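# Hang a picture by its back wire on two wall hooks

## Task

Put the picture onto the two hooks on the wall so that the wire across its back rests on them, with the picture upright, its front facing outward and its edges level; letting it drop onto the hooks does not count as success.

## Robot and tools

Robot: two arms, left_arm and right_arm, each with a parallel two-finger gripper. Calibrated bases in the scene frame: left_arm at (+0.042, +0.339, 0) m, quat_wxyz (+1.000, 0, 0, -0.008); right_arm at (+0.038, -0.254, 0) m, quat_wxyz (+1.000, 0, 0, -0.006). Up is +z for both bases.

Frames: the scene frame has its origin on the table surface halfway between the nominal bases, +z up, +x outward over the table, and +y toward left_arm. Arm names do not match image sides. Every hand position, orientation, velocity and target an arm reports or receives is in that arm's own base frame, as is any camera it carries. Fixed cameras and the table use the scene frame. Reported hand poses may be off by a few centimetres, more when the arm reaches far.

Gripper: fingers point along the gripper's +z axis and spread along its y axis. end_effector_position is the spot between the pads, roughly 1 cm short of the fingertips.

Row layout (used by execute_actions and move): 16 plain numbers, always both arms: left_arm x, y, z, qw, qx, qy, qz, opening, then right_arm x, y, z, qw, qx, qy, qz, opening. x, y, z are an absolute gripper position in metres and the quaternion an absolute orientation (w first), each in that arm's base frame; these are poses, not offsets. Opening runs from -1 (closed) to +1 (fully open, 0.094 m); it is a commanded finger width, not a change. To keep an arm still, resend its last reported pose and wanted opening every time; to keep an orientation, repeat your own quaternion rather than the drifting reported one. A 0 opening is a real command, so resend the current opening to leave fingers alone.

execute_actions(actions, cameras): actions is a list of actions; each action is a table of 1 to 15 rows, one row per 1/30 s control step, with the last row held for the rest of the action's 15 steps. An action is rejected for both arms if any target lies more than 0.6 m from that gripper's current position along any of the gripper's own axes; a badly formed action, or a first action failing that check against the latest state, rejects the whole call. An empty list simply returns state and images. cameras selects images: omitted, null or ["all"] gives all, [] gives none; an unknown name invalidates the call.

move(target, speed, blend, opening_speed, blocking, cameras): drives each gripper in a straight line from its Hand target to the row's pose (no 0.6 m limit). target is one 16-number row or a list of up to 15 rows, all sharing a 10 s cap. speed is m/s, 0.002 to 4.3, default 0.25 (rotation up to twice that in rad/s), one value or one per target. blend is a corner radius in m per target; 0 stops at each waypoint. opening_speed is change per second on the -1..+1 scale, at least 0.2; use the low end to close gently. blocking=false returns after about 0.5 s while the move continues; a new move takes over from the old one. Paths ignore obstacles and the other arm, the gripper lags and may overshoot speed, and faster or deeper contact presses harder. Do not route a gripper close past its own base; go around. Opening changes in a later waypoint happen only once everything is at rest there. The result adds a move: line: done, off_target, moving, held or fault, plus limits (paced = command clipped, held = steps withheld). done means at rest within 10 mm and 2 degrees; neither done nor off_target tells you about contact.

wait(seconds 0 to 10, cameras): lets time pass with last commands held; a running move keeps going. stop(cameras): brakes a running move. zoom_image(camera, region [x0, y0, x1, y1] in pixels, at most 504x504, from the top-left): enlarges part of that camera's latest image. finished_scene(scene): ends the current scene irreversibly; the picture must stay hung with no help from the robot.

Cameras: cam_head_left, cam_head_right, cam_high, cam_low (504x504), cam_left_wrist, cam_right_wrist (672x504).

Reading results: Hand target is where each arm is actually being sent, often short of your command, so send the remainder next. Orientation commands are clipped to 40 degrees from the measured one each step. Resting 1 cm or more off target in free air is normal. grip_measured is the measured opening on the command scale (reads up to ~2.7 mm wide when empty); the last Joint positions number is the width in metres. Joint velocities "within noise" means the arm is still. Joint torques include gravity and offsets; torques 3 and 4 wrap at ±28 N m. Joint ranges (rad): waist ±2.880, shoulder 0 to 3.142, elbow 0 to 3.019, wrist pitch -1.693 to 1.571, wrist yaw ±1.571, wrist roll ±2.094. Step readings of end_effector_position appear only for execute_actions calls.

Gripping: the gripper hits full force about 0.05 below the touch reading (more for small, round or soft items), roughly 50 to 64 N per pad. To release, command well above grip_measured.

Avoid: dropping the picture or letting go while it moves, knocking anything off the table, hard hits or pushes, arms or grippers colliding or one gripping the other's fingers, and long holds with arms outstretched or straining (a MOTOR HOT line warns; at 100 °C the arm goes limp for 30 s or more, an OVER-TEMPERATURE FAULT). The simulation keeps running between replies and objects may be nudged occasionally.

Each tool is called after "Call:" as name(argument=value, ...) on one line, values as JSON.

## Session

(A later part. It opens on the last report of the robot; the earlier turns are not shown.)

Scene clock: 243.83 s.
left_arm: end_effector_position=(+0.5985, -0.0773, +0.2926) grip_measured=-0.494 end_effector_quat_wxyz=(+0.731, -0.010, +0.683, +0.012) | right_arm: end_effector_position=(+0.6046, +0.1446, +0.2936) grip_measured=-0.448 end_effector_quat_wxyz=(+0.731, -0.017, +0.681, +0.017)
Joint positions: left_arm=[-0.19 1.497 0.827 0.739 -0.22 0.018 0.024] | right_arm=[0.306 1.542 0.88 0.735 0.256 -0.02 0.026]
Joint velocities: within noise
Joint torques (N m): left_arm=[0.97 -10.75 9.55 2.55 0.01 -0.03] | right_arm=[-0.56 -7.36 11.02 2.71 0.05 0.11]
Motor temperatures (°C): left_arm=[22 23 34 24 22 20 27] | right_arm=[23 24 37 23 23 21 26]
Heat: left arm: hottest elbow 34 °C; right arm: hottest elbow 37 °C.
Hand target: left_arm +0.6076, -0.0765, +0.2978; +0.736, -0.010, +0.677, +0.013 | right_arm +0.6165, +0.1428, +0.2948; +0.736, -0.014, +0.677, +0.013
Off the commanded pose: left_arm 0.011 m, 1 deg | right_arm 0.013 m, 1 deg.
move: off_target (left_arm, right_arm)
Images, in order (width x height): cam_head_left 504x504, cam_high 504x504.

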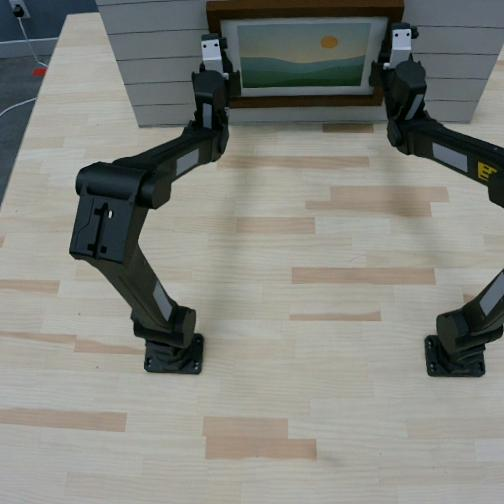

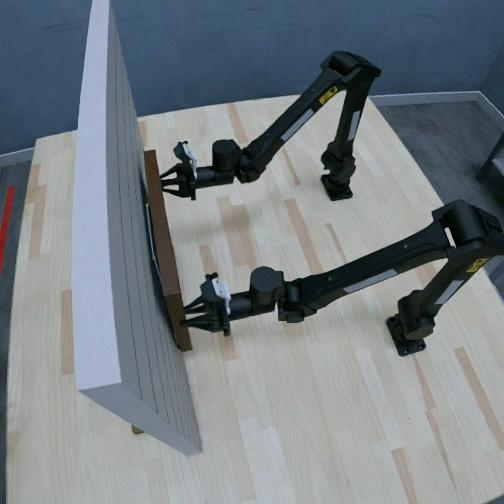

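Call:
move(target=[0.616, -0.0765, 0.298, 0.736, -0.008, 0.677, 0.013, -0.65, 0.623, 0.143, 0.296, 0.736, -0.0135, 0.677, 0.0135, -0.65], speed=0.03, cameras=["cam_high"])

Call:
zoom_image(camera="cam_high", region=[120, 140, 190, 350])

Scene clock: 247.67 s.
left_arm: end_effector_position=(+0.6018, -0.0776, +0.2931) grip_measured=-0.494 end_effector_quat_wxyz=(+0.731, -0.009, +0.682, +0.011) | right_arm: end_effector_position=(+0.6062, +0.1451, +0.2935) grip_measured=-0.448 end_effector_quat_wxyz=(+0.732, -0.017, +0.681, +0.017)
Joint positions: left_arm=[-0.188 1.504 0.836 0.74 -0.215 0.018 0.024] | right_arm=[0.306 1.547 0.885 0.737 0.256 -0.02 0.026]
Joint velocities: within noise
Joint torques (N m): left_arm=[1.55 -10.34 10.56 2.47 0.06 -0.02] | right_arm=[-0.91 -7.24 12.01 2.37 -0.11 0.12]
Motor temperatures (°C): left_arm=[22 23 34 24 22 20 27] | right_arm=[23 24 37 23 23 21 27]
Heat: left arm: hottest elbow 34 °C; right arm: hottest elbow 37 °C.
Hand target: left_arm +0.6153, -0.0762, +0.2978; +0.736, -0.008, +0.677, +0.013 | right_arm +0.6220, +0.1426, +0.2959; +0.736, -0.013, +0.677, +0.013
Off the commanded pose: left_arm 0.015 m, 1 deg | right_arm 0.017 m, 1 deg.
move: off_target (left_arm, right_arm)
Images, in order (width x height): cam_high 504x504.

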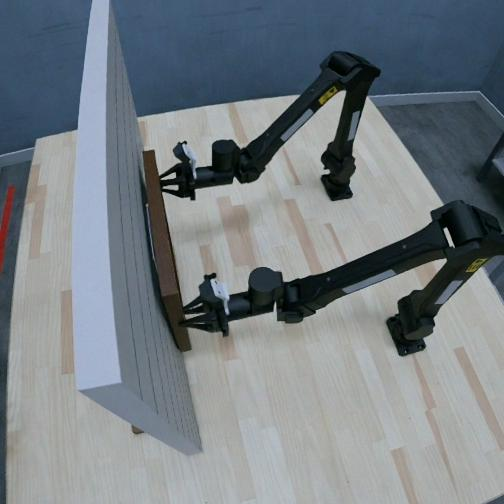

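Scaled by 2.400 from the camera's 504x504 image, which has a finer 720x720 frame.

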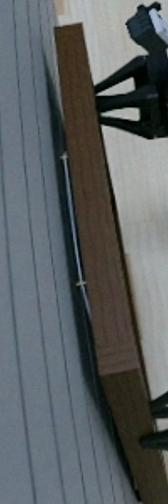

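Call:
move(target=[0.614, -0.0770, 0.297, 0.736, -0.008, 0.677, 0.0125, -0.65, 0.625, 0.1435, 0.296, 0.736, -0.0135, 0.677, 0.0135, -0.65], speed=0.03, cameras=[])

Call:
move(target=[0.607, -0.0775, 0.296, 0.736, -0.008, 0.677, 0.0125, -0.40, 0.614, 0.1445, 0.296, 0.736, -0.0135, 0.677, 0.0135, -0.36], speed=0.03, opening_speed=0.2)

Call:
zoom_image(camera="cam_high", region=[120, 140, 190, 350])

Call:
zoom_image(camera="cam_head_left", region=[200, 0, 450, 160])

Scene clock: 253.73 s.
left_arm: end_effector_position=(+0.6018, -0.0776, +0.2931) grip_measured=-0.494 end_effector_quat_wxyz=(+0.731, -0.008, +0.682, +0.011) | right_arm: end_effector_position=(+0.6065, +0.1452, +0.2936) grip_measured=-0.448 end_effector_quat_wxyz=(+0.732, -0.017, +0.681, +0.017)
Joint positions: left_arm=[-0.188 1.504 0.836 0.74 -0.215 0.018 0.024] | right_arm=[0.306 1.548 0.886 0.737 0.256 -0.02 0.026]
Joint velocities: within noise
Joint torques (N m): left_arm=[1.38 -10.64 10.17 2.67 0.02 -0.02] | right_arm=[-1.03 -6.77 12.41 2.3 -0.13 0.11]
Motor temperatures (°C): left_arm=[22 23 35 24 22 20 27] | right_arm=[23 24 37 23 23 21 27]
Heat: left arm: hottest elbow 35 °C; right arm: hottest elbow 37 °C.
Hand target: left_arm +0.6134, -0.0768, +0.2969; +0.736, -0.008, +0.677, +0.013 | right_arm +0.6239, +0.1430, +0.2959; +0.736, -0.013, +0.677, +0.013
Off the commanded pose: left_arm 0.013 m, 1 deg | right_arm 0.019 m, 1 deg.
move: off_target (left_arm, right_arm)
No camera images: "cameras" was empty.

Scene clock: 255.47 s.
left_arm: end_effector_position=(+0.6023, -0.0777, +0.2913) grip_measured=-0.402 end_effector_quat_wxyz=(+0.730, -0.008, +0.683, +0.011) | right_arm: end_effector_position=(+0.6066, +0.1442, +0.2934) grip_measured=-0.363 end_effector_quat_wxyz=(+0.732, -0.015, +0.681, +0.015)
Joint positions: left_arm=[-0.188 1.508 0.836 0.742 -0.215 0.018 0.028] | right_arm=[0.306 1.548 0.886 0.737 0.262 -0.02 0.03]
Joint velocities: within noise
Joint torques (N m): left_arm=[0.73 -12.22 8.47 2.86 -0.12 -0.01] | right_arm=[-0.21 -8.47 10.22 2.52 0.02 0.11]
Motor temperatures (°C): left_arm=[22 23 35 24 22 20 27] | right_arm=[23 24 37 23 23 21 27]
Heat: left arm: hottest elbow 35 °C; right arm: hottest elbow 37 °C.
Hand target: left_arm +0.6068, -0.0774, +0.2960; +0.736, -0.008, +0.677, +0.013 | right_arm +0.6138, +0.1443, +0.2961; +0.736, -0.013, +0.677, +0.014
Off the commanded pose: left_arm 0.007 m, 1 deg | right_arm 0.008 m, 1 deg.
move: done

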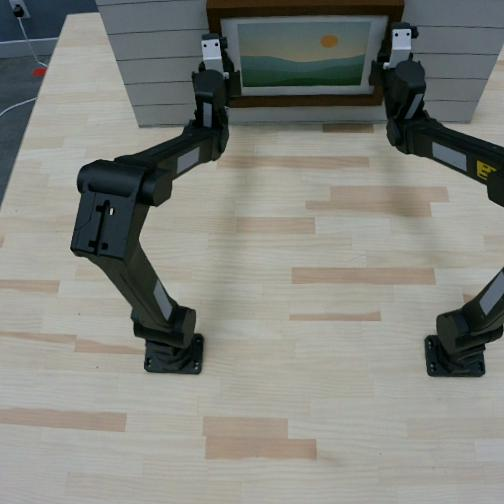

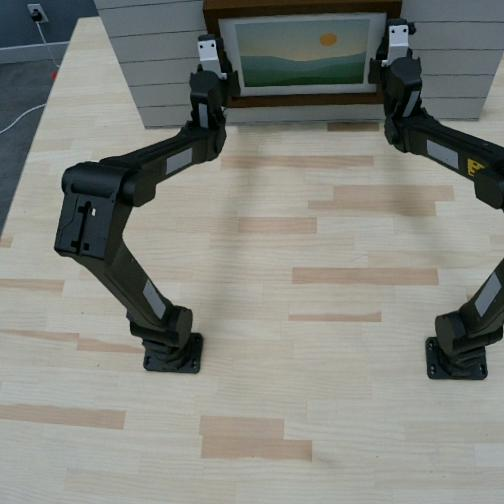

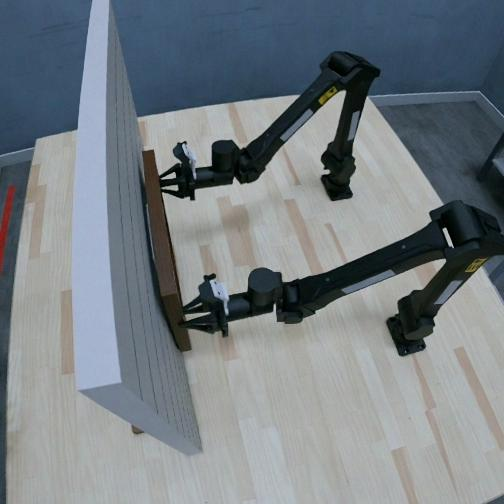

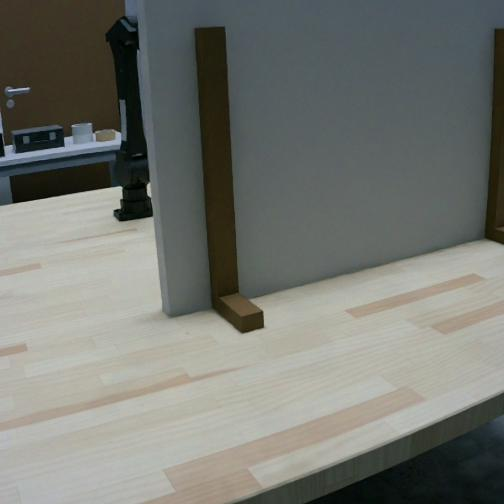

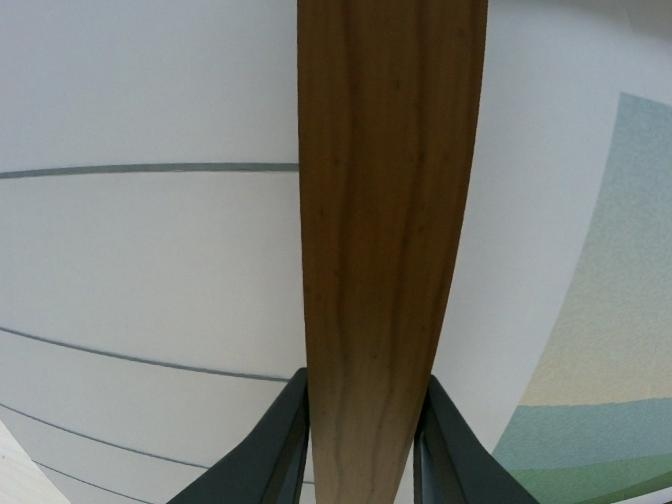

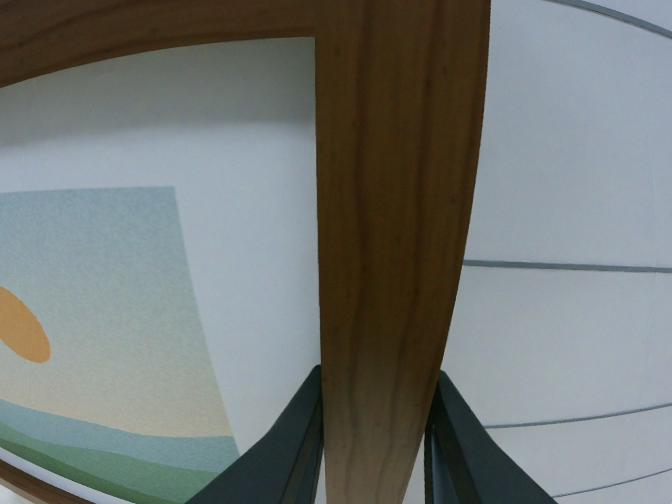

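Scaled by 2.400 from the camera's 504x504 image, which has a finer 720x720 frame.

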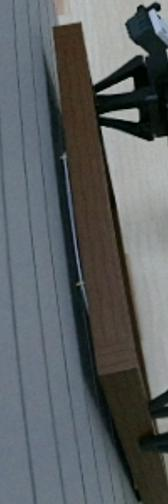

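Scaled by 2.016 from the camera's 504x504 image, which has a finer 720x720 frame.

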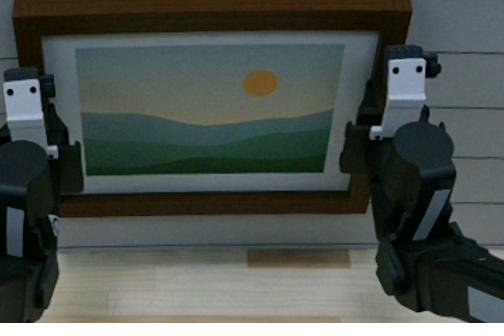

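Stable. Open further and retract.

Call:
move(target=[0.603, -0.0775, 0.295, 0.736, -0.008, 0.677, 0.0125, 0.0, 0.608, 0.1445, 0.295, 0.736, -0.0135, 0.677, 0.0135, 0.0], speed=0.03, opening_speed=0.3, cameras=["cam_left_wrist","cam_right_wrist","cam_high"])

Scene clock: 259.13 s.
left_arm: end_effector_position=(+0.6023, -0.0777, +0.2913) grip_measured=-0.003 end_effector_quat_wxyz=(+0.730, -0.008, +0.683, +0.011) | right_arm: end_effector_position=(+0.6067, +0.1435, +0.2934) grip_measured=-0.003 end_effector_quat_wxyz=(+0.732, -0.013, +0.681, +0.014)
Joint positions: left_arm=[-0.188 1.508 0.836 0.742 -0.215 0.018 0.047] | right_arm=[0.306 1.548 0.886 0.737 0.266 -0.02 0.047]
Joint velocities: within noise
Joint torques (N m): left_arm=[1.03 -12.86 7.66 2.91 -0.15 -0.02] | right_arm=[0.26 -9.29 8.83 2.77 0.02 0.1]
Motor temperatures (°C): left_arm=[22 23 35 24 22 20 27] | right_arm=[23 24 36 23 23 21 26]
Heat: left arm: hottest elbow 35 °C; right arm: hottest elbow 36 °C.
Hand target: left_arm +0.6029, -0.0774, +0.2950; +0.736, -0.008, +0.677, +0.012 | right_arm +0.6080, +0.1444, +0.2951; +0.736, -0.013, +0.677, +0.014
Off the commanded pose: left_arm 0.004 m, 1 deg | right_arm 0.002 m, 1 deg.
move: done
Images, in order (width x height): cam_high 504x504, cam_left_wrist 672x504, cam_right_wrist 672x504.

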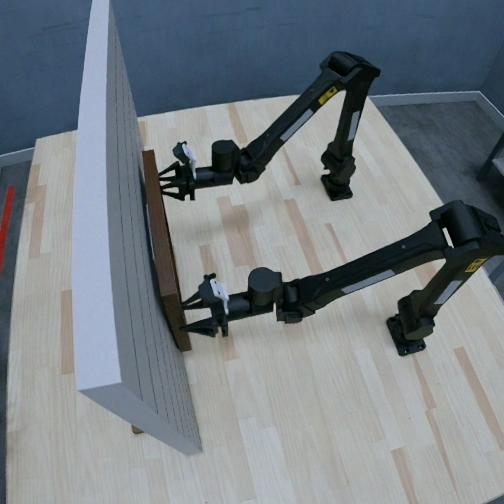

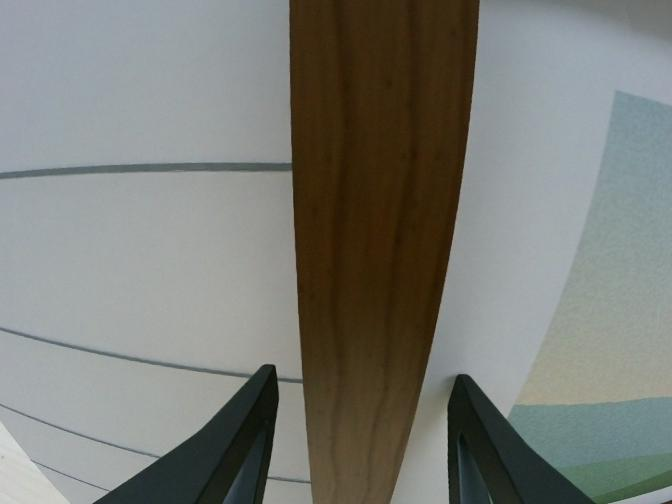

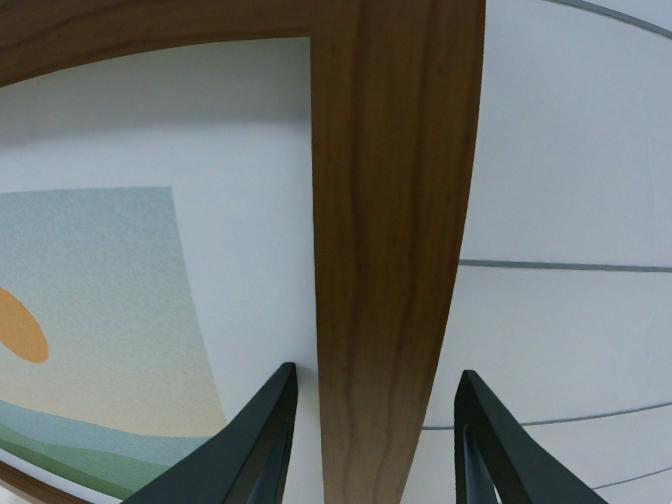

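Call:
move(target=[[0.57, -0.0775, 0.292, 0.736, -0.008, 0.677, 0.0125, 0.2, 0.574, 0.1445, 0.293, 0.736, -0.0135, 0.677, 0.0135, 0.2],[0.45, -0.05, 0.27, 0.736, -0.008, 0.677, 0.0125, 0.2, 0.45, 0.11, 0.27, 0.736, -0.0135, 0.677, 0.0135, 0.2]], speed=[0.05, 0.15], blend=0.01)

Call:
zoom_image(camera="cam_head_left", region=[200, 0, 450, 160])

Call:
zoom_image(camera="cam_high", region=[120, 140, 190, 350])

Scene clock: 265.03 s.
left_arm: end_effector_position=(+0.4515, -0.0497, +0.2634) grip_measured=+0.198 end_effector_quat_wxyz=(+0.730, -0.010, +0.683, +0.013) | right_arm: end_effector_position=(+0.4548, +0.1053, +0.2653) grip_measured=+0.197 end_effector_quat_wxyz=(+0.730, -0.009, +0.683, +0.011)
Joint positions: left_arm=[-0.193 1.148 0.412 0.804 -0.224 0.018 0.056] | right_arm=[0.343 1.195 0.45 0.815 0.314 -0.02 0.056]
Joint velocities: within noise
Joint torques (N m): left_arm=[0.67 -7.65 7.27 2.54 0.01 0] | right_arm=[1.38 -5.3 7.57 2.67 0.06 0.04]
Motor temperatures (°C): left_arm=[22 23 35 24 22 20 26] | right_arm=[23 24 36 23 23 21 26]
Heat: left arm: hottest elbow 35 °C; right arm: hottest elbow 36 °C.
Hand target: left_arm +0.4500, -0.0501, +0.2699; +0.736, -0.008, +0.677, +0.012 | right_arm +0.4501, +0.1100, +0.2700; +0.736, -0.013, +0.677, +0.014
Off the commanded pose: left_arm 0.007 m, 1 deg | right_arm 0.008 m, 1 deg.
move: done

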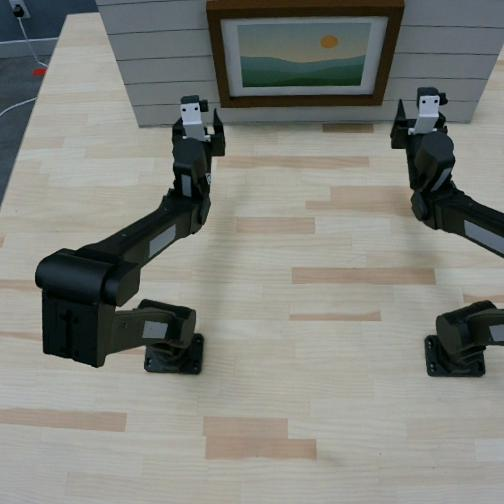

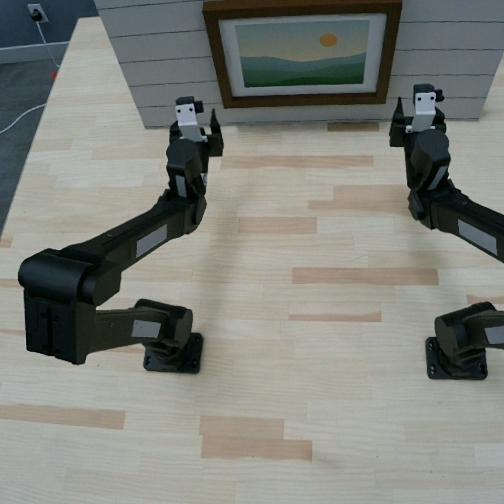

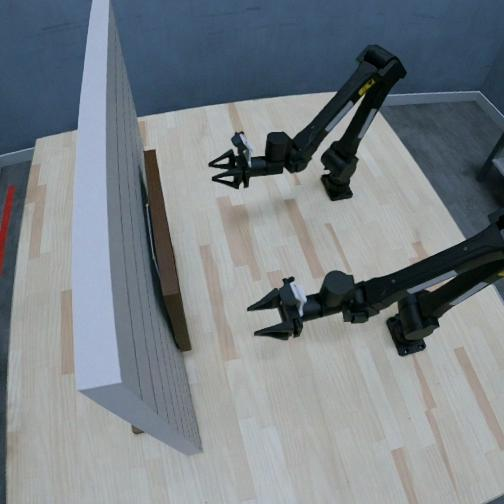

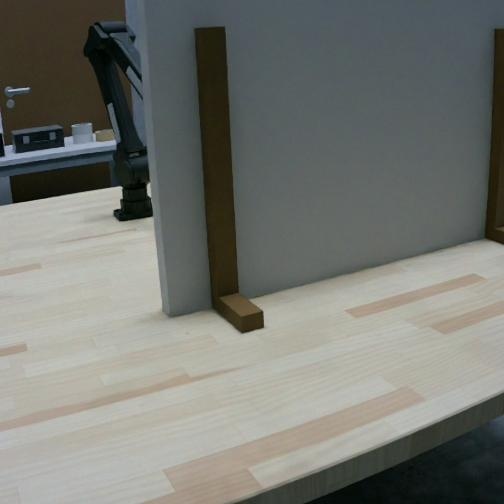

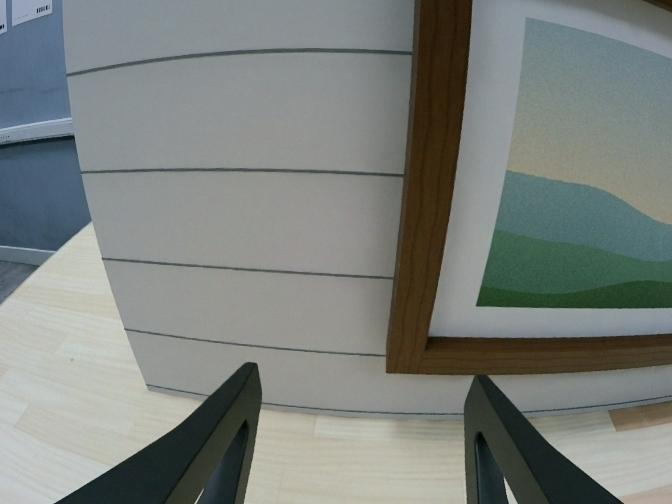

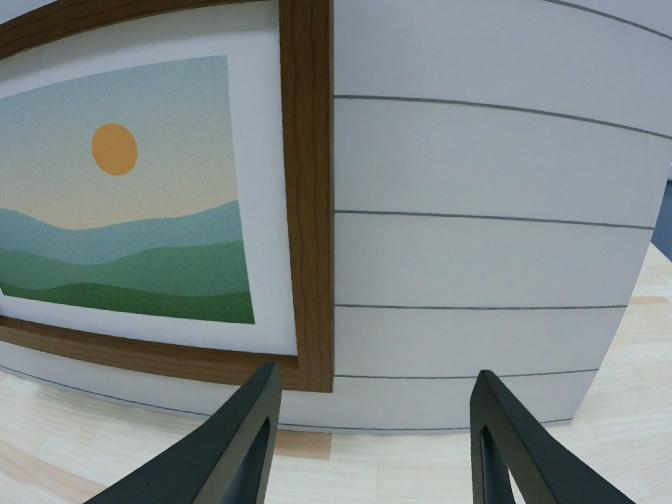

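Scaled by 2.016 from the camera's 504x504 image, which has a finer 720x720 frame.

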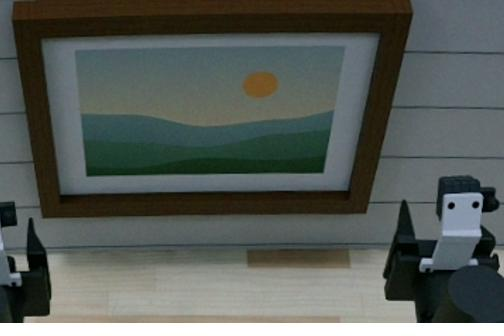

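Scaled by 2.400 from the camera's 504x504 image, which has a finer 720x720 frame.

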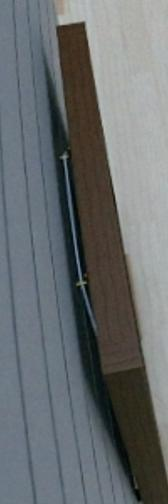

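Call:
finished_scene(scene=2)

The scene is finished: the task was done.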